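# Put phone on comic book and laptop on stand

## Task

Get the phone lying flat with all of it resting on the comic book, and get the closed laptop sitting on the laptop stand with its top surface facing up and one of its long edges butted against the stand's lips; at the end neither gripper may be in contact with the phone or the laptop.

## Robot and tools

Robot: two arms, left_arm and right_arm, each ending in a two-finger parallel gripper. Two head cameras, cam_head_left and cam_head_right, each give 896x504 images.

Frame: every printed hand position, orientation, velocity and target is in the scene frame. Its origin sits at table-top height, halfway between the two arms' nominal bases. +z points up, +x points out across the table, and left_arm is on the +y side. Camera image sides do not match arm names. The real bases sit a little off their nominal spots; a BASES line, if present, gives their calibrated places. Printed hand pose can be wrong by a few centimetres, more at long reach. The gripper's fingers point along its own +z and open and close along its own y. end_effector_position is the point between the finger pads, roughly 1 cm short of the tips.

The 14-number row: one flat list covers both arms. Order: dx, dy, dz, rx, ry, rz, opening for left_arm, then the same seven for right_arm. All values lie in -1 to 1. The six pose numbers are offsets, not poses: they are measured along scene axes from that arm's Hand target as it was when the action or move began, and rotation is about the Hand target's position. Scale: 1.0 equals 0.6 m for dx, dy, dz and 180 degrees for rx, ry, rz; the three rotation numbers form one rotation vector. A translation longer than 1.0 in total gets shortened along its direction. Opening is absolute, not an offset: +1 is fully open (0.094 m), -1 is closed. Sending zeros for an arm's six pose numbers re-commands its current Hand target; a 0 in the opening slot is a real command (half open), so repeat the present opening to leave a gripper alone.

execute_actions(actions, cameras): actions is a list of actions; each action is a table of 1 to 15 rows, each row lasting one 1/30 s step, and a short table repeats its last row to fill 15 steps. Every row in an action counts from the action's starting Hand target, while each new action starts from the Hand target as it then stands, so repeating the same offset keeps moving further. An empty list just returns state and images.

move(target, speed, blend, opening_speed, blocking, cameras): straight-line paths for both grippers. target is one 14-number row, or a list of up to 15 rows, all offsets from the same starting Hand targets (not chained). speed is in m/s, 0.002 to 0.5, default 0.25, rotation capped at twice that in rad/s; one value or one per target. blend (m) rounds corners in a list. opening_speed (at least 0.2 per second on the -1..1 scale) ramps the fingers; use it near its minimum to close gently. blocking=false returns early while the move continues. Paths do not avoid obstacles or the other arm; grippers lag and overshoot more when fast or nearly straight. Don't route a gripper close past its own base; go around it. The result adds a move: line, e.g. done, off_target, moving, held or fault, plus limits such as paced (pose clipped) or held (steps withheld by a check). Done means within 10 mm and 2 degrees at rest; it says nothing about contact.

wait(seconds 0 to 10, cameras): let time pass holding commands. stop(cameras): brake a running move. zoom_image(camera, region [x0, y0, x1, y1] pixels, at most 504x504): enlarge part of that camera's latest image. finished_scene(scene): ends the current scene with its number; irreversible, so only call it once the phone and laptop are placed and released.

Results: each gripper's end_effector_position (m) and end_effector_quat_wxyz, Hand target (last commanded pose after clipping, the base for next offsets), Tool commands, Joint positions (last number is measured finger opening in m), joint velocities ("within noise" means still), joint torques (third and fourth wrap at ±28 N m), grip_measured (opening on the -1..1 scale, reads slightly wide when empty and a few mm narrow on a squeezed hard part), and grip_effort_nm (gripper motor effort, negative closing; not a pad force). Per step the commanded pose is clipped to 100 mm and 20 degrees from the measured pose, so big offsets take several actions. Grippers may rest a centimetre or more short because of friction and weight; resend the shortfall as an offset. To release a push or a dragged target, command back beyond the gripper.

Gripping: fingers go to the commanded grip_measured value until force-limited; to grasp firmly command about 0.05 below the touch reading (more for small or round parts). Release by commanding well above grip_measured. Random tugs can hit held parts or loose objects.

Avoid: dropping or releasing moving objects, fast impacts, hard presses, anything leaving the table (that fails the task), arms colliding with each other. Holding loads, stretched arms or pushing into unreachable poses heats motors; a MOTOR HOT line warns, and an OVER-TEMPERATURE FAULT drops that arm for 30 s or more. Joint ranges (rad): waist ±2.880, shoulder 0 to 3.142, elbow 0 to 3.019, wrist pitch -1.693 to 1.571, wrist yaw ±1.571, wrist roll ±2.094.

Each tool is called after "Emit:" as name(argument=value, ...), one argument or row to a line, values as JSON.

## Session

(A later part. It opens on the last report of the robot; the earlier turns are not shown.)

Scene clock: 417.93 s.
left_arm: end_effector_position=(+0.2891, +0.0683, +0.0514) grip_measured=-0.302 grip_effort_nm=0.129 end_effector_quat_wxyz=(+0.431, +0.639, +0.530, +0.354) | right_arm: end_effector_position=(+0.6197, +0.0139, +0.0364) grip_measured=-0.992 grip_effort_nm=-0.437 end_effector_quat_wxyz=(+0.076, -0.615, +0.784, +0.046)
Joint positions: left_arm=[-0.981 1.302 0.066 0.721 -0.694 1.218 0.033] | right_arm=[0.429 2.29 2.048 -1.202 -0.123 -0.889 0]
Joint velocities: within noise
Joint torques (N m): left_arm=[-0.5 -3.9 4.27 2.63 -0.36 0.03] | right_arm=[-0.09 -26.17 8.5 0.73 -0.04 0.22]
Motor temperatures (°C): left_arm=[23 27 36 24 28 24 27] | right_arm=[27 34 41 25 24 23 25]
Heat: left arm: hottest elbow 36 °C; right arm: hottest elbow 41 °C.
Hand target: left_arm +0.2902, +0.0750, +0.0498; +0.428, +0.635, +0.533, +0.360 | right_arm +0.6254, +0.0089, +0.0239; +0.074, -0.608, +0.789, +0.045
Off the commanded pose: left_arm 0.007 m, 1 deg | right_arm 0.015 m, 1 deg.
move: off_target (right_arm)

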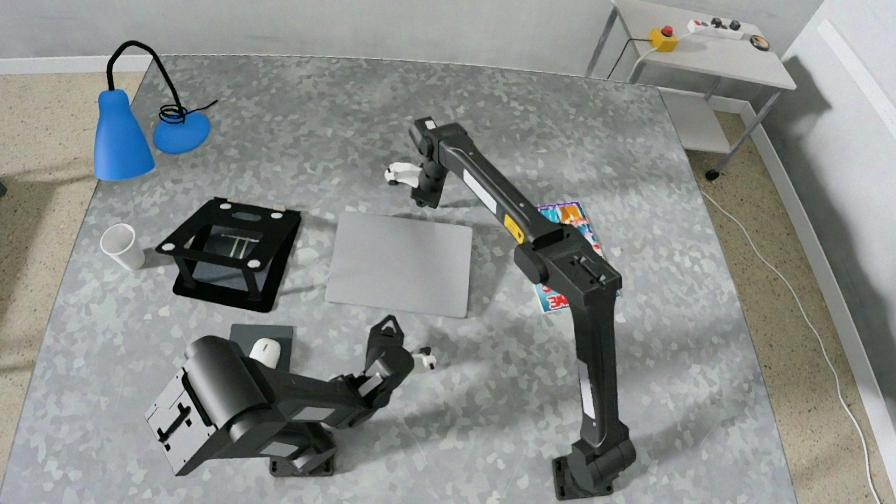

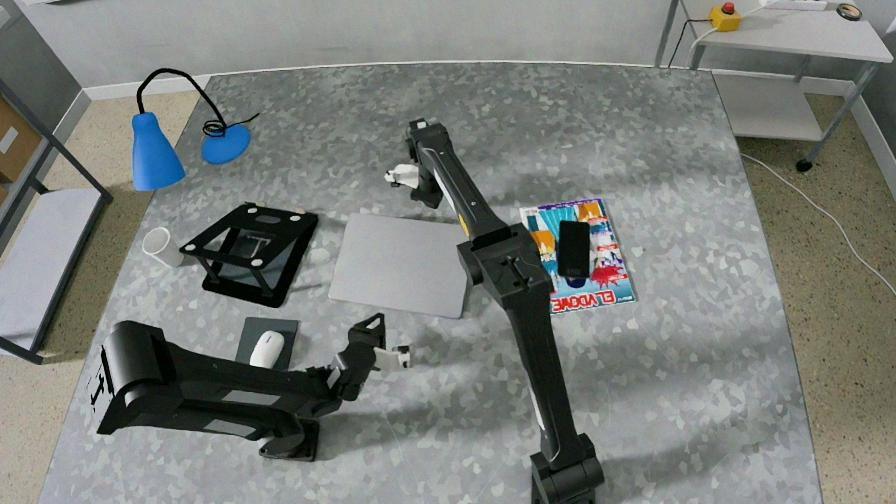

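Emit:
move(
  target=[0,0,-0.045,0,0,0,-0.3,-0.04,0.02,-0.02,0,0,0,-1],
  speed=0.06,
)

Emit:
zoom_image(
  camera="cam_head_left",
  region=[330, 280, 450, 400],
)

Emit:
zoom_image(
  camera="cam_head_right",
  region=[310, 280, 430, 400],
)

Scene clock: 424.30 s.
left_arm: end_effector_position=(+0.2897, +0.0680, +0.0244) grip_measured=-0.302 grip_effort_nm=0.129 end_effector_quat_wxyz=(+0.432, +0.637, +0.531, +0.355) | right_arm: end_effector_position=(+0.6116, +0.0142, +0.0196) grip_measured=-0.992 grip_effort_nm=-0.432 end_effector_quat_wxyz=(+0.080, -0.606, +0.790, +0.043)
Joint positions: left_arm=[-0.981 1.601 0.061 1.03 -0.696 1.219 0.033] | right_arm=[0.435 2.275 1.973 -1.131 -0.118 -0.859 0]
Joint velocities: within noise
Joint torques (N m): left_arm=[-0.09 -5.25 1.17 2.52 -0.29 -0.01] | right_arm=[1.49 -27.58 6.38 0.69 -0.1 0.23]
Motor temperatures (°C): left_arm=[23 27 35 24 28 24 27] | right_arm=[27 35 40 25 24 23 25]
Heat: left arm: hottest elbow 35 °C; right arm: hottest elbow 40 °C.
Hand target: left_arm +0.2901, +0.0750, +0.0227; +0.427, +0.636, +0.533, +0.360 | right_arm +0.6014, +0.0209, +0.0118; +0.074, -0.608, +0.789, +0.045
Off the commanded pose: left_arm 0.007 m, 1 deg | right_arm 0.014 m, 1 deg.
move: off_target (right_arm)

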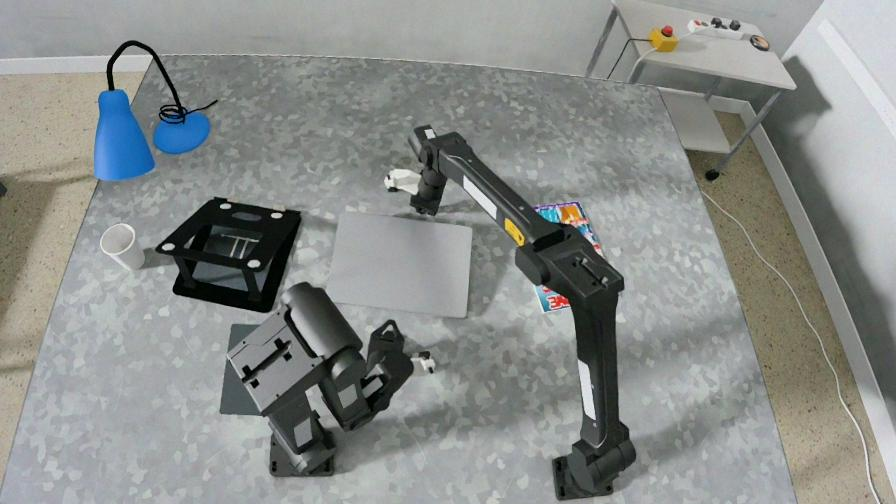

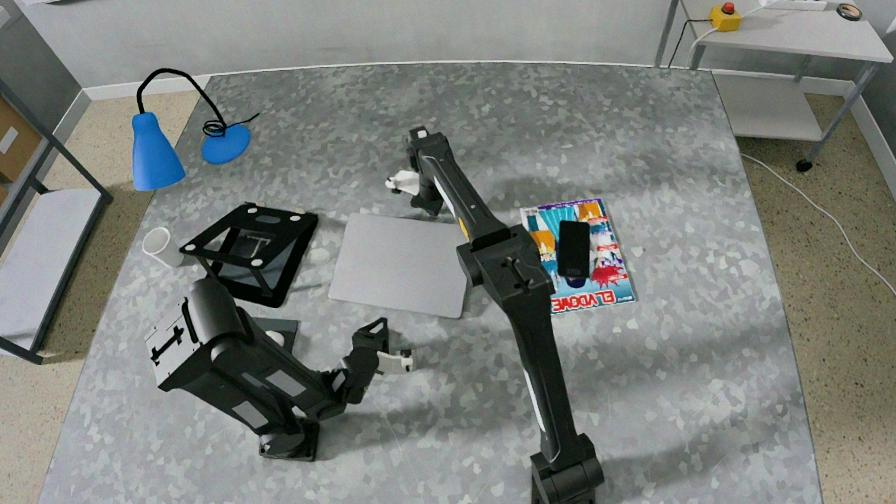

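Scaled by 4.200.

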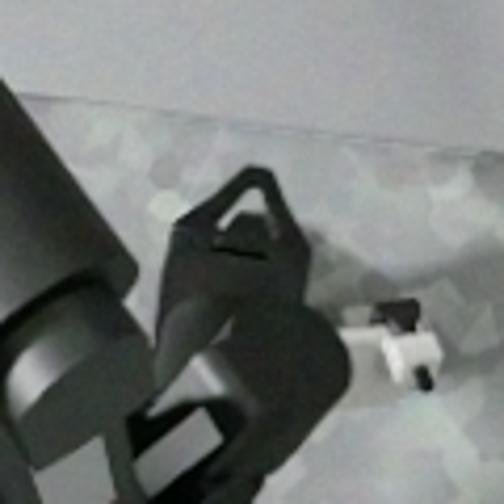

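Scaled by 4.200.

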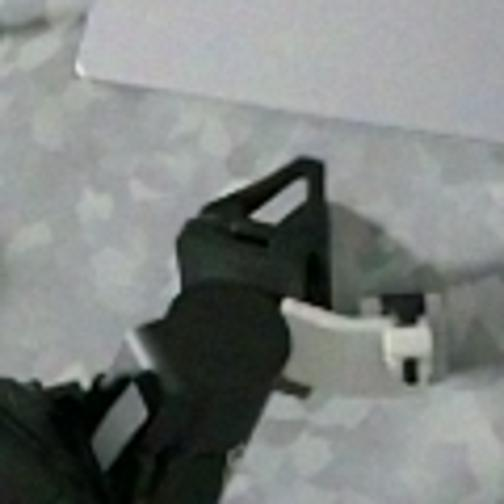

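Emit:
move(
  target=[0,0,-0.025,0,0,0,-0.3,0,0,0,0,0,0,-1],
  speed=0.04,
  cameras=[],
)

Scene clock: 427.37 s.
left_arm: end_effector_position=(+0.2927, +0.0663, +0.0244) grip_measured=-0.302 grip_effort_nm=0.129 end_effector_quat_wxyz=(+0.451, +0.623, +0.526, +0.362) | right_arm: end_effector_position=(+0.6116, +0.0142, +0.0196) grip_measured=-0.992 grip_effort_nm=-0.437 end_effector_quat_wxyz=(+0.080, -0.606, +0.791, +0.043)
Joint positions: left_arm=[-0.981 1.73 0.061 1.22 -0.708 1.243 0.033] | right_arm=[0.435 2.275 1.973 -1.131 -0.118 -0.859 0]
Joint velocities: within noise
Joint torques (N m): left_arm=[-0.44 -4.25 0.57 1.07 0.11 -0.26] | right_arm=[1.61 -27.58 6.37 0.66 -0.11 0.22]
Motor temperatures (°C): left_arm=[23 27 34 24 28 24 27] | right_arm=[27 35 40 25 24 23 25]
Heat: left arm: hottest elbow 34 °C; right arm: hottest elbow 40 °C.
Hand target: left_arm +0.2901, +0.0750, +0.0077; +0.428, +0.636, +0.533, +0.360 | right_arm +0.6014, +0.0209, +0.0118; +0.074, -0.608, +0.789, +0.045
Off the commanded pose: left_arm 0.019 m, 3 deg | right_arm 0.014 m, 1 deg.
move: off_target (left_arm, right_arm)
No camera images: "cameras" was empty.

Emit:
move(
  target=[0.16,-0.027,0.012,0,0,0,-0.3,-0.015,0.02,0,0,0,0,-1],
  speed=0.06,
)

Emit:
zoom_image(
  camera="cam_head_left",
  region=[310, 180, 510, 380],
)

Emit:
zoom_image(
  camera="cam_head_right",
  region=[310, 180, 510, 380],
)

Scene clock: 431.70 s.
left_arm: end_effector_position=(+0.3660, +0.0588, +0.0242) grip_measured=-0.302 grip_effort_nm=0.125 end_effector_quat_wxyz=(+0.445, +0.634, +0.524, +0.354) | right_arm: end_effector_position=(+0.6070, +0.0213, +0.0195) grip_measured=-0.992 grip_effort_nm=-0.432 end_effector_quat_wxyz=(+0.082, -0.604, +0.792, +0.040)
Joint positions: left_arm=[-0.73 1.714 0.201 1.108 -0.459 1.363 0.033] | right_arm=[0.448 2.267 1.959 -1.116 -0.111 -0.841 0]
Joint velocities: within noise
Joint torques (N m): left_arm=[1.67 -6.3 7.08 -0.16 0.07 0.01] | right_arm=[2.02 -27.69 6.34 0.5 -0.22 0.25]
Motor temperatures (°C): left_arm=[23 27 34 24 28 24 27] | right_arm=[27 36 39 25 24 23 25]
Heat: left arm: hottest elbow 34 °C; right arm: hottest elbow 39 °C.
Hand target: left_arm +0.3861, +0.0589, +0.0149; +0.427, +0.636, +0.533, +0.360 | right_arm +0.5925, +0.0329, +0.0118; +0.074, -0.608, +0.789, +0.045
Off the commanded pose: left_arm 0.022 m, 2 deg | right_arm 0.020 m, 1 deg.
move: off_target (left_arm, right_arm)

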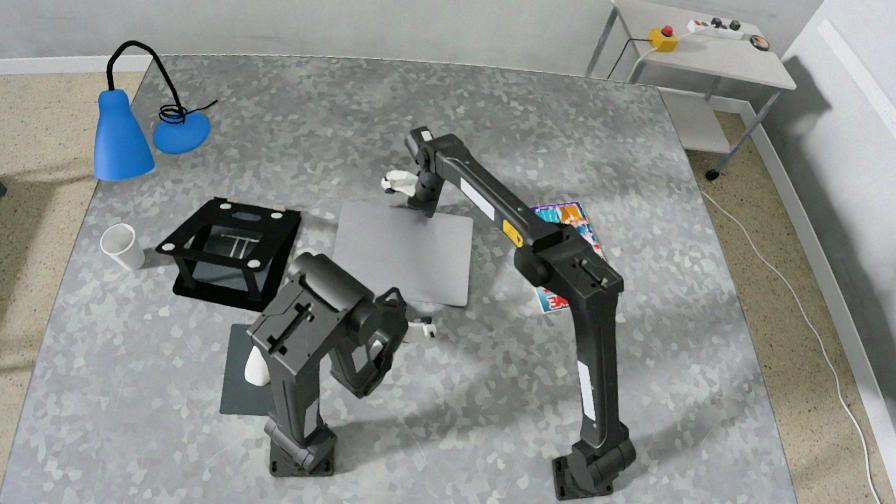

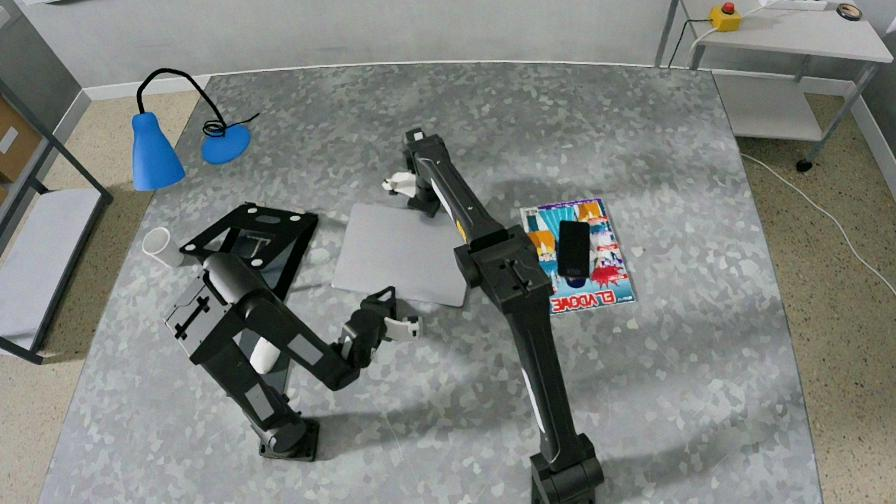

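Scaled by 2.520.

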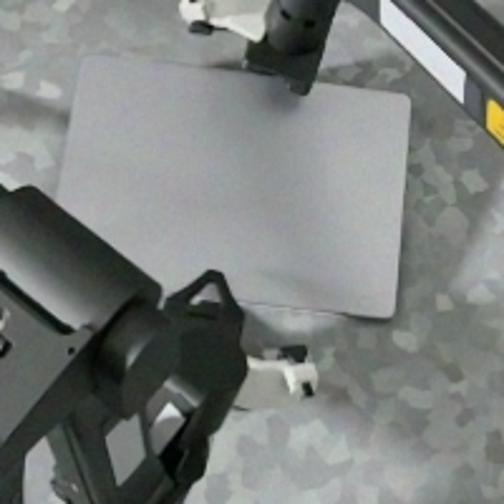

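Scaled by 2.520.

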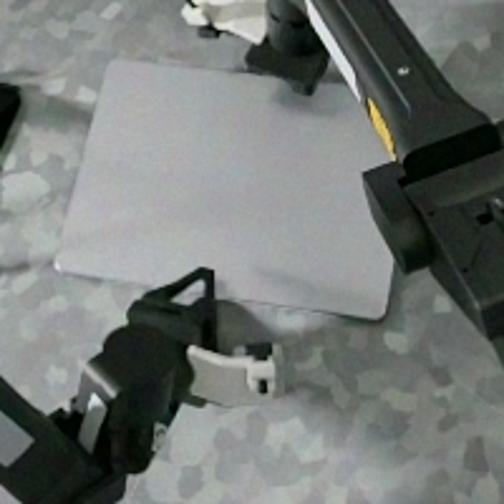

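Emit:
move(
  target=[0.03,-0.005,0,0,0,0,-0.95,0,0,0,0,0,0,-1],
  opening_speed=0.5,
  speed=0.05,
)

Emit:
zoom_image(
  camera="cam_head_left",
  region=[310, 180, 510, 380],
)

Emit:
zoom_image(
  camera="cam_head_right",
  region=[310, 180, 510, 380],
)

Scene clock: 436.80 s.
left_arm: end_effector_position=(+0.3705, +0.0592, +0.0206) grip_measured=-0.904 grip_effort_nm=-0.984 end_effector_quat_wxyz=(+0.440, +0.641, +0.527, +0.343) | right_arm: end_effector_position=(+0.6122, +0.0219, +0.0229) grip_measured=-0.992 grip_effort_nm=-0.422 end_effector_quat_wxyz=(+0.092, -0.604, +0.791, +0.034)
Joint positions: left_arm=[-0.705 1.703 0.212 1.065 -0.42 1.363 0.005] | right_arm=[0.448 2.263 1.959 -1.098 -0.102 -0.842 0]
Joint velocities: within noise
Joint torques (N m): left_arm=[1.55 -5.95 10.02 0.54 -0.23 0.23] | right_arm=[2.08 -27.22 6.45 -0.06 -0.5 0.26]
Motor temperatures (°C): left_arm=[23 27 34 24 28 24 27] | right_arm=[27 36 38 25 24 23 25]
Heat: left arm: hottest elbow 34 °C; right arm: hottest elbow 38 °C.
Hand target: left_arm +0.4041, +0.0558, +0.0150; +0.428, +0.635, +0.533, +0.360 | right_arm +0.5925, +0.0330, +0.0120; +0.074, -0.608, +0.789, +0.045
Off the commanded pose: left_arm 0.034 m, 3 deg | right_arm 0.025 m, 3 deg.
move: off_target (left_arm, right_arm)

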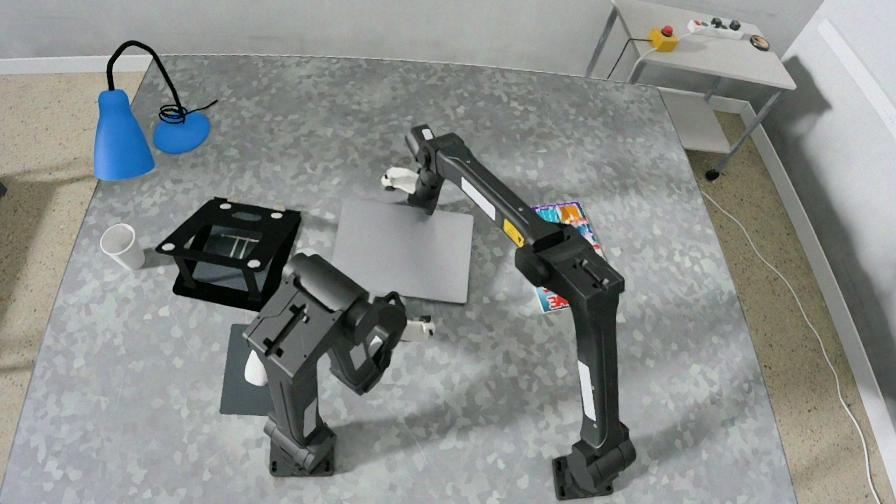

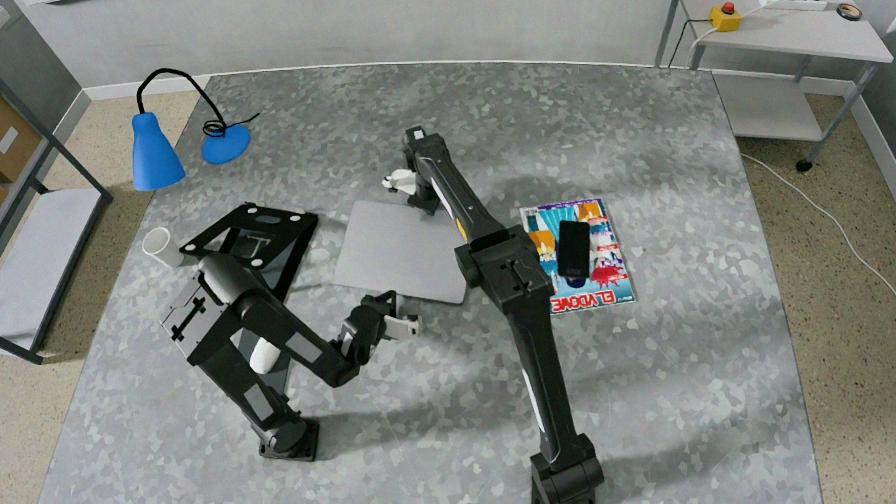

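Scaled by 2.520.

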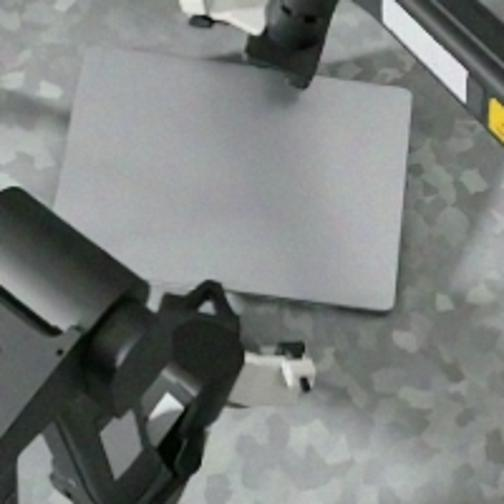

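Scaled by 2.520.

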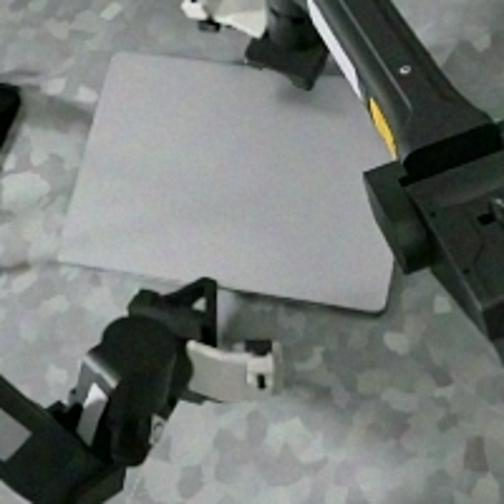

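Emit:
move(
  target=[-0.04,0.005,0.08,0,0,0,-1,0,0,0,0,0,0,-1],
  speed=0.05,
)

Emit:
zoom_image(
  camera="cam_head_left",
  region=[310, 180, 510, 380],
)

Emit:
zoom_image(
  camera="cam_head_right",
  region=[310, 180, 510, 380],
)

Scene clock: 442.60 s.
left_arm: end_effector_position=(+0.3689, +0.0683, +0.0425) grip_measured=-0.932 grip_effort_nm=-1.009 end_effector_quat_wxyz=(+0.404, +0.653, +0.535, +0.353) | right_arm: end_effector_position=(+0.6080, +0.0255, +0.0208) grip_measured=-0.992 grip_effort_nm=-0.422 end_effector_quat_wxyz=(+0.090, -0.605, +0.790, +0.039)
Joint positions: left_arm=[-0.705 1.477 0.22 0.764 -0.459 1.369 0.003] | right_arm=[0.453 2.263 1.953 -1.098 -0.111 -0.839 0]
Joint velocities: within noise
Joint torques (N m): left_arm=[-2.2 -10.46 7.25 1.76 -0.42 -0.05] | right_arm=[1.73 -27.28 6.86 -0.1 -0.2 0.24]
Motor temperatures (°C): left_arm=[23 27 34 24 28 24 27] | right_arm=[27 37 38 25 24 23 25]
Heat: left arm: hottest elbow 34 °C; right arm: hottest elbow 38 °C.
Hand target: left_arm +0.3801, +0.0589, +0.0629; +0.427, +0.636, +0.533, +0.360 | right_arm +0.5925, +0.0329, +0.0119; +0.074, -0.608, +0.789, +0.045
Off the commanded pose: left_arm 0.025 m, 3 deg | right_arm 0.019 m, 2 deg.
move: off_target (left_arm, right_arm)

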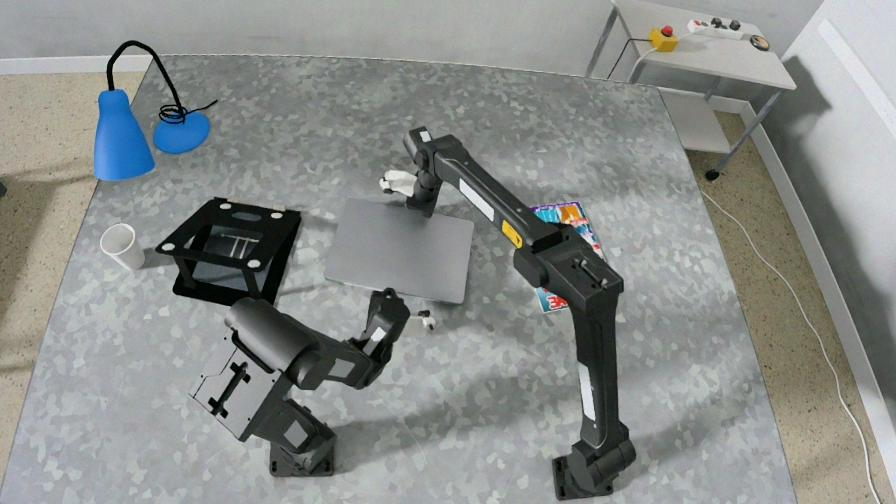

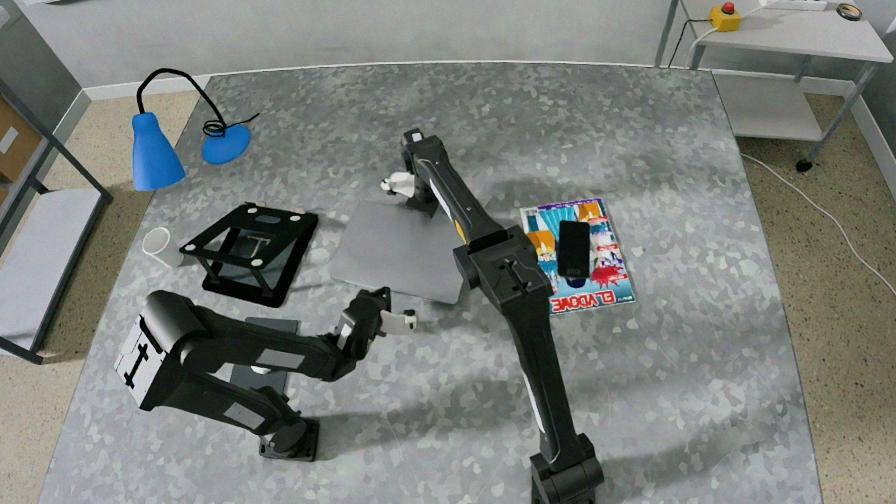

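Scaled by 2.520.

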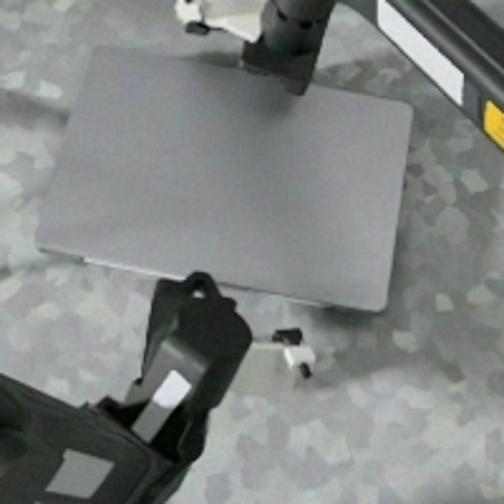

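Scaled by 2.520.

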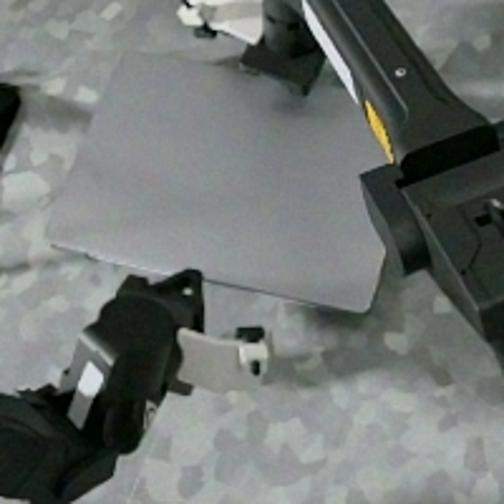

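Emit:
move(
  target=[0.01,0,0.0,0,0,0,-0.55,0,0,0,0,0,0,-1],
  speed=0.05,
  opening_speed=0.3,
)

Emit:
zoom_image(
  camera="cam_head_left",
  region=[310, 180, 510, 380],
)

Emit:
zoom_image(
  camera="cam_head_right",
  region=[310, 180, 510, 380],
)

Scene clock: 450.30 s.
left_arm: end_effector_position=(+0.3684, +0.0679, +0.0416) grip_measured=-0.552 grip_effort_nm=0.105 end_effector_quat_wxyz=(+0.403, +0.654, +0.535, +0.351) | right_arm: end_effector_position=(+0.6079, +0.0258, +0.0208) grip_measured=-0.992 grip_effort_nm=-0.422 end_effector_quat_wxyz=(+0.090, -0.605, +0.790, +0.039)
Joint positions: left_arm=[-0.705 1.477 0.22 0.76 -0.455 1.369 0.021] | right_arm=[0.453 2.263 1.953 -1.098 -0.111 -0.839 0]
Joint velocities: within noise
Joint torques (N m): left_arm=[-0.73 -9.52 8.25 1.83 -0.15 0.04] | right_arm=[1.73 -27.16 6.79 -0.08 -0.21 0.23]
Motor temperatures (°C): left_arm=[23 27 33 24 28 24 28] | right_arm=[27 38 37 25 24 23 25]
Heat: left arm: hottest elbow 33 °C; right arm: hottest shoulder 38 °C.
Hand target: left_arm +0.3861, +0.0589, +0.0629; +0.427, +0.636, +0.533, +0.360 | right_arm +0.5926, +0.0328, +0.0119; +0.074, -0.608, +0.789, +0.045
Off the commanded pose: left_arm 0.029 m, 4 deg | right_arm 0.019 m, 2 deg.
move: off_target (left_arm, right_arm)

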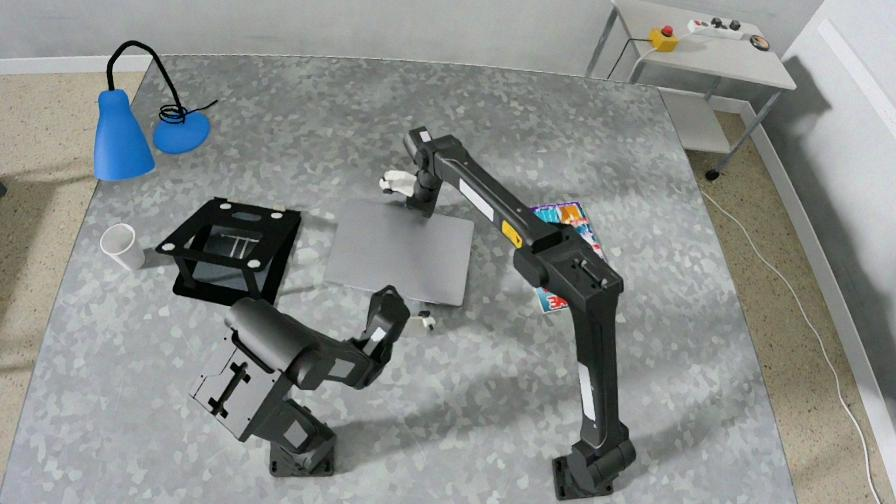

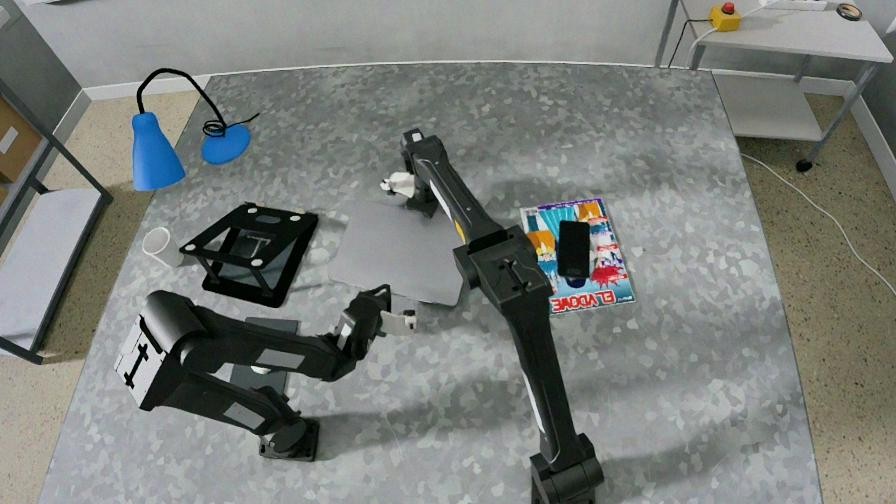

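Scaled by 2.520.

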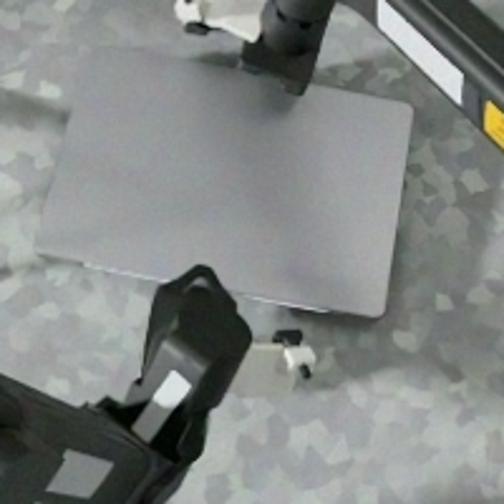

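Scaled by 2.520.

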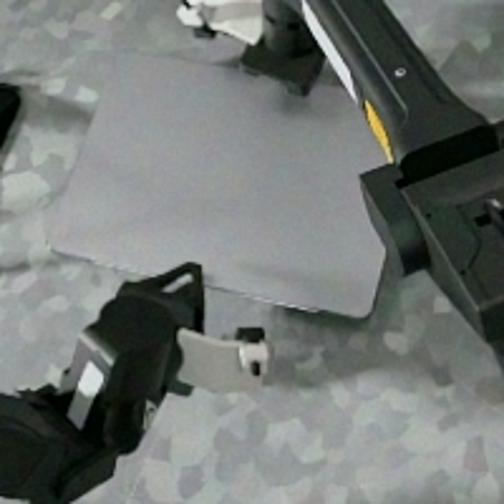

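Emit:
move(
  target=[0.07,-0.012,0.01,0,0,0,-0.5,0,0,0,0,0,0,-1],
  speed=0.06,
)

Emit:
zoom_image(
  camera="cam_head_left",
  region=[310, 180, 510, 380],
)

Emit:
zoom_image(
  camera="cam_head_right",
  region=[310, 180, 510, 380],
)

Scene clock: 454.47 s.
left_arm: end_effector_position=(+0.3780, +0.0757, +0.0301) grip_measured=-0.501 grip_effort_nm=0.081 end_effector_quat_wxyz=(+0.379, +0.673, +0.537, +0.340) | right_arm: end_effector_position=(+0.6078, +0.0255, +0.0209) grip_measured=-0.992 grip_effort_nm=-0.422 end_effector_quat_wxyz=(+0.090, -0.605, +0.790, +0.038)
Joint positions: left_arm=[-0.648 1.49 0.245 0.697 -0.394 1.398 0.023] | right_arm=[0.454 2.262 1.953 -1.099 -0.109 -0.839 0]
Joint velocities: within noise
Joint torques (N m): left_arm=[0.79 -9.93 14.41 2.48 -0.12 0.02] | right_arm=[1.67 -27.52 6.82 -0.06 -0.3 0.23]
Motor temperatures (°C): left_arm=[23 27 33 24 27 24 27] | right_arm=[27 38 37 25 24 23 25]
Heat: left arm: hottest elbow 33 °C; right arm: hottest shoulder 38 °C.
Hand target: left_arm +0.4282, +0.0516, +0.0690; +0.428, +0.636, +0.533, +0.360 | right_arm +0.5924, +0.0329, +0.0118; +0.074, -0.608, +0.789, +0.045
Off the commanded pose: left_arm 0.068 m, 7 deg | right_arm 0.019 m, 2 deg.
move: off_target (left_arm, right_arm)

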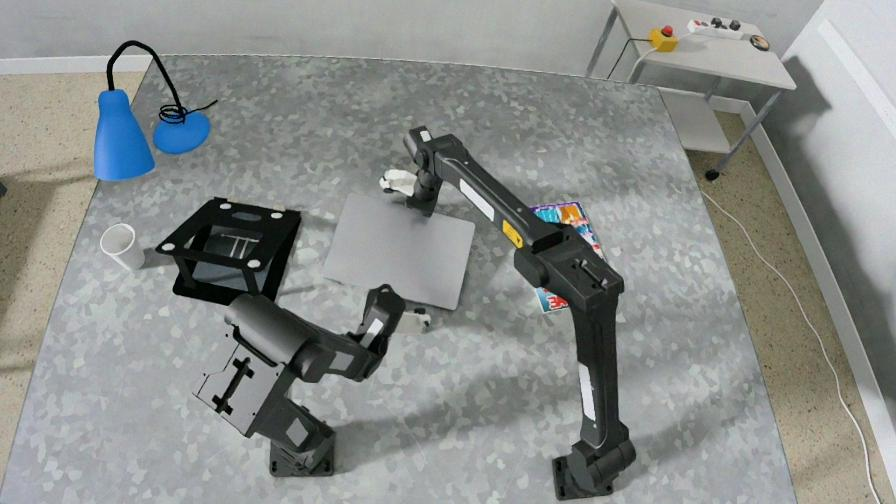

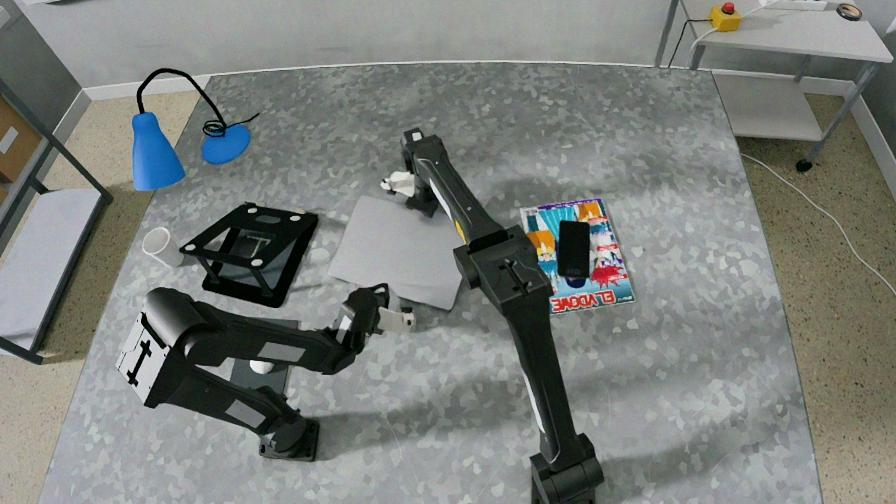

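Scaled by 2.520.

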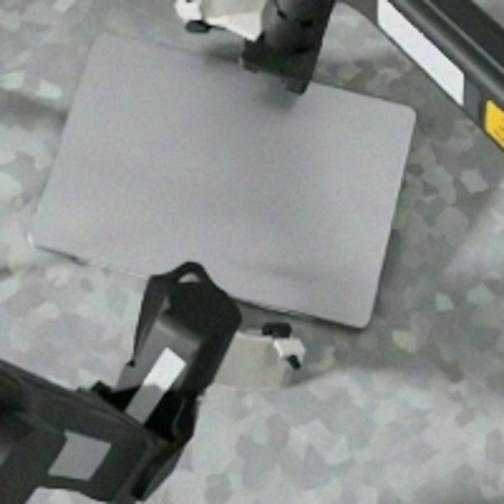

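Scaled by 2.520.

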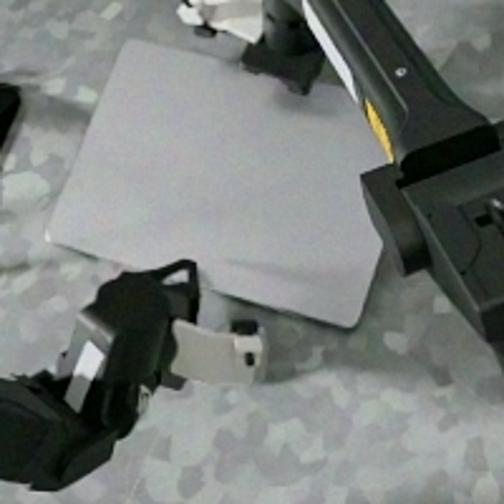

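Emit:
move(
  target=[-0.05,0.0,-0.06,0,0,0,-1,0,0,0,0,0,0,-1],
  speed=0.06,
  opening_speed=0.5,
)

Emit:
move(
  target=[0,0.0,0.11,0,0,0,-1,0,0,0,0,0,0,-1],
  speed=0.06,
)

Emit:
zoom_image(
  camera="cam_head_left",
  region=[310, 180, 510, 380],
)

Emit:
zoom_image(
  camera="cam_head_right",
  region=[310, 180, 510, 380],
)

Scene clock: 458.83 s.
left_arm: end_effector_position=(+0.3835, +0.0737, +0.0217) grip_measured=-0.907 grip_effort_nm=-0.989 end_effector_quat_wxyz=(+0.396, +0.646, +0.542, +0.364) | right_arm: end_effector_position=(+0.6130, +0.0200, +0.0214) grip_measured=-0.992 grip_effort_nm=-0.422 end_effector_quat_wxyz=(+0.094, -0.602, +0.792, +0.032)
Joint positions: left_arm=[-0.671 1.63 0.245 0.896 -0.462 1.384 0.004] | right_arm=[0.446 2.262 1.953 -1.091 -0.1 -0.841 0]
Joint velocities: within noise
Joint torques (N m): left_arm=[-2.61 -7.53 7.57 3 0.37 -0.08] | right_arm=[2.26 -27.11 6.89 -0.34 -0.58 0.24]
Motor temperatures (°C): left_arm=[23 27 33 24 27 24 27] | right_arm=[27 38 36 25 24 23 25]
Heat: left arm: hottest elbow 33 °C; right arm: hottest shoulder 38 °C.
Hand target: left_arm +0.3982, +0.0516, +0.0330; +0.428, +0.636, +0.533, +0.360 | right_arm +0.5925, +0.0329, +0.0120; +0.074, -0.608, +0.789, +0.045
Off the commanded pose: left_arm 0.029 m, 4 deg | right_arm 0.026 m, 3 deg.
move: off_target (left_arm, right_arm)

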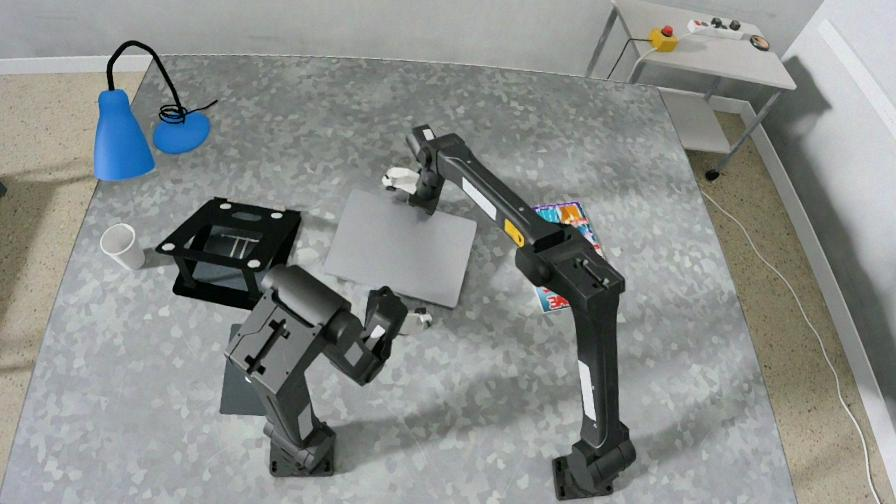

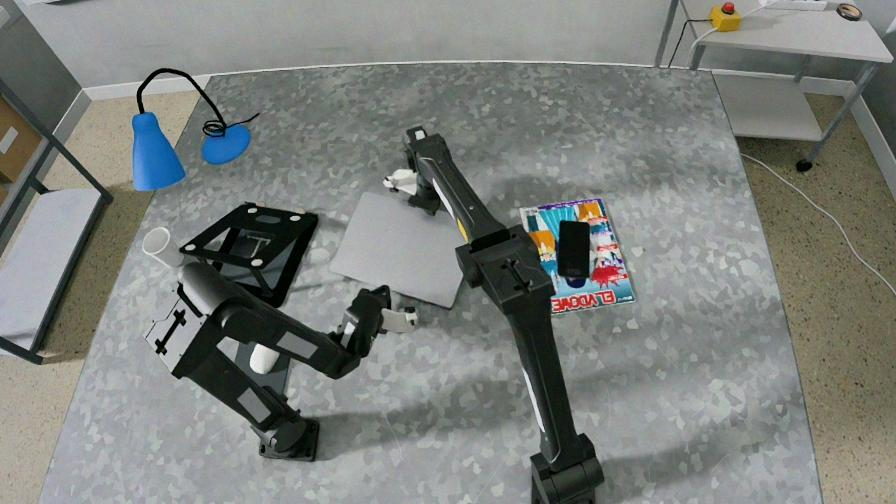

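Scene clock: 460.57 s.
left_arm: end_effector_position=(+0.3758, +0.0762, +0.0603) grip_measured=-0.935 grip_effort_nm=-1.009 end_effector_quat_wxyz=(+0.381, +0.661, +0.542, +0.353) | right_arm: end_effector_position=(+0.6070, +0.0266, +0.0212) grip_measured=-0.992 grip_effort_nm=-0.422 end_effector_quat_wxyz=(+0.090, -0.605, +0.790, +0.039)
Joint positions: left_arm=[-0.671 1.336 0.253 0.549 -0.445 1.382 0.003] | right_arm=[0.455 2.262 1.953 -1.1 -0.112 -0.839 0]
Joint velocities: within noise
Joint torques (N m): left_arm=[-3.14 -10.52 12.27 1.98 -0.22 -0.08] | right_arm=[1.67 -27.11 6.79 -0.02 -0.21 0.22]
Motor temperatures (°C): left_arm=[23 27 33 24 27 24 27] | right_arm=[27 38 36 25 24 23 25]
Heat: left arm: hottest elbow 33 °C; right arm: hottest shoulder 38 °C.
Hand target: left_arm +0.3981, +0.0517, +0.0990; +0.427, +0.636, +0.533, +0.360 | right_arm +0.5925, +0.0328, +0.0120; +0.074, -0.608, +0.789, +0.045
Off the commanded pose: left_arm 0.051 m, 6 deg | right_arm 0.018 m, 2 deg.
move: off_target (left_arm, right_arm)

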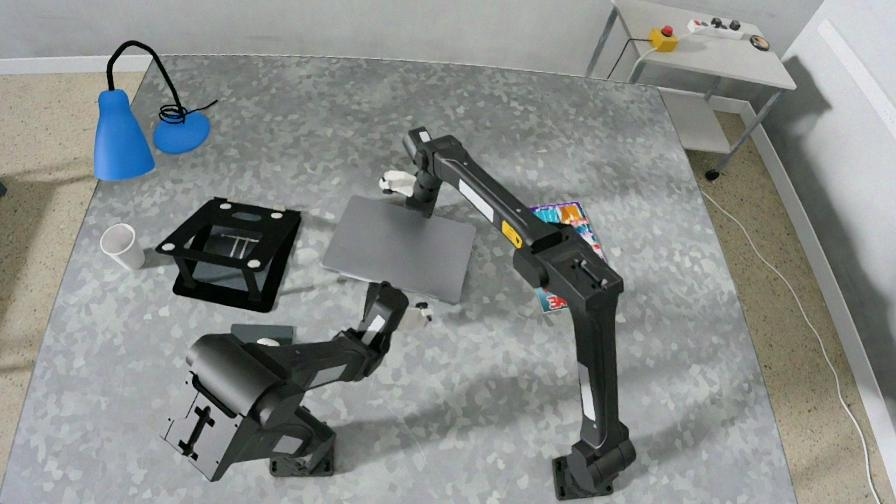

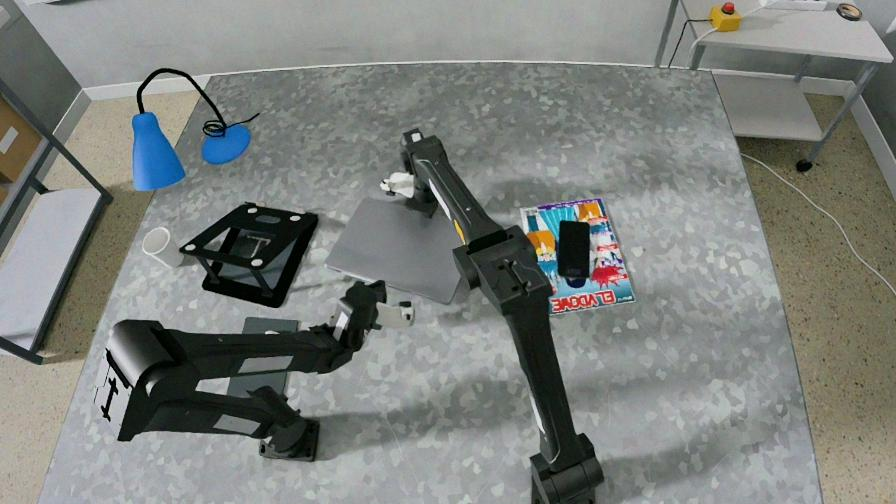

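Scaled by 2.520.

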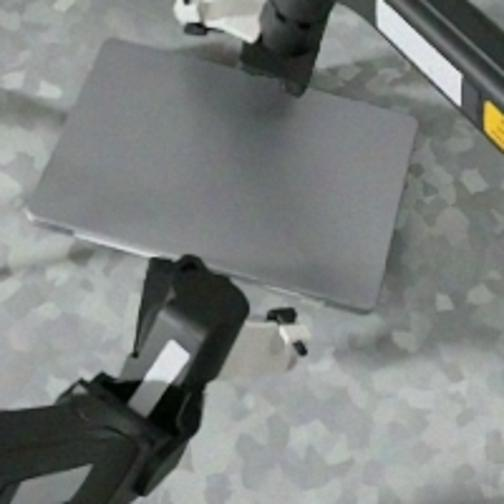

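Scaled by 2.520.

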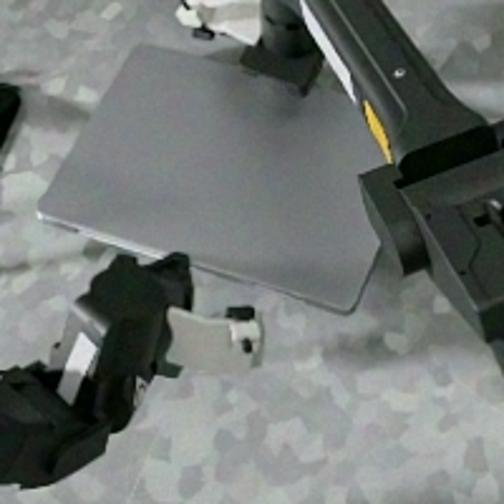

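Emit:
move(
  target=[0.01,0.0,0.11,0,0,0,-1,0,0,0,0,0,0,-1],
  speed=0.05,
)

Emit:
zoom_image(
  camera="cam_head_left",
  region=[310, 180, 510, 380],
)

Emit:
zoom_image(
  camera="cam_head_right",
  region=[310, 180, 510, 380],
)

Scene clock: 467.00 s.
left_arm: end_effector_position=(+0.3709, +0.0777, +0.1014) grip_measured=-0.946 grip_effort_nm=-1.009 end_effector_quat_wxyz=(+0.366, +0.674, +0.542, +0.344) | right_arm: end_effector_position=(+0.6054, +0.0285, +0.0212) grip_measured=-0.992 grip_effort_nm=-0.422 end_effector_quat_wxyz=(+0.089, -0.606, +0.789, +0.040)
Joint positions: left_arm=[-0.671 1.098 0.307 0.214 -0.434 1.381 0.003] | right_arm=[0.458 2.262 1.953 -1.102 -0.113 -0.837 0]
Joint velocities: within noise
Joint torques (N m): left_arm=[-1.79 -9.29 17.61 2.39 -0.29 -0.01] | right_arm=[1.49 -27.11 6.78 0.05 -0.16 0.22]
Motor temperatures (°C): left_arm=[23 27 34 24 27 24 28] | right_arm=[27 38 36 25 24 23 25]
Heat: left arm: hottest elbow 34 °C; right arm: hottest shoulder 38 °C.
Hand target: left_arm +0.4041, +0.0517, +0.1649; +0.427, +0.636, +0.533, +0.360 | right_arm +0.5925, +0.0329, +0.0120; +0.074, -0.608, +0.789, +0.045
Off the commanded pose: left_arm 0.076 m, 9 deg | right_arm 0.016 m, 2 deg.
move: off_target (left_arm, right_arm)

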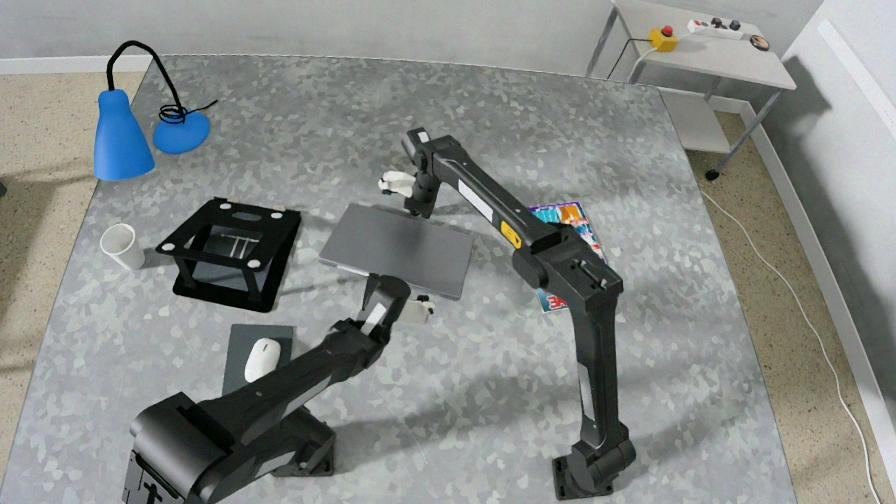

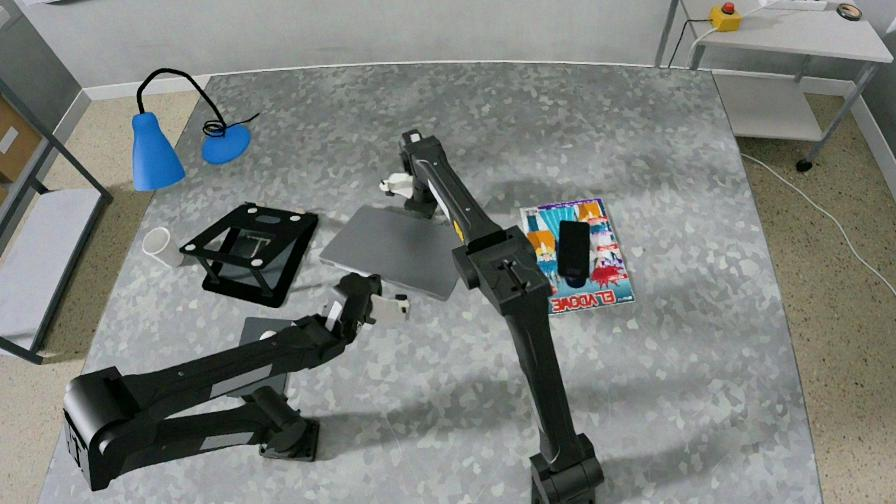

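Scaled by 2.520.

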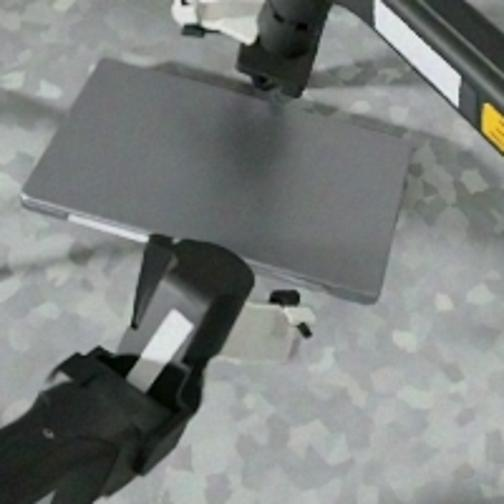

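Scaled by 2.520.

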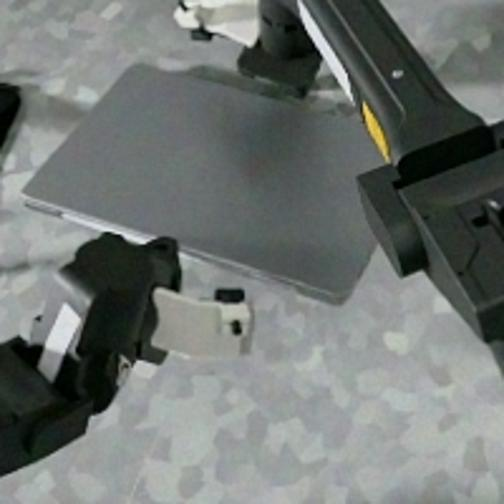

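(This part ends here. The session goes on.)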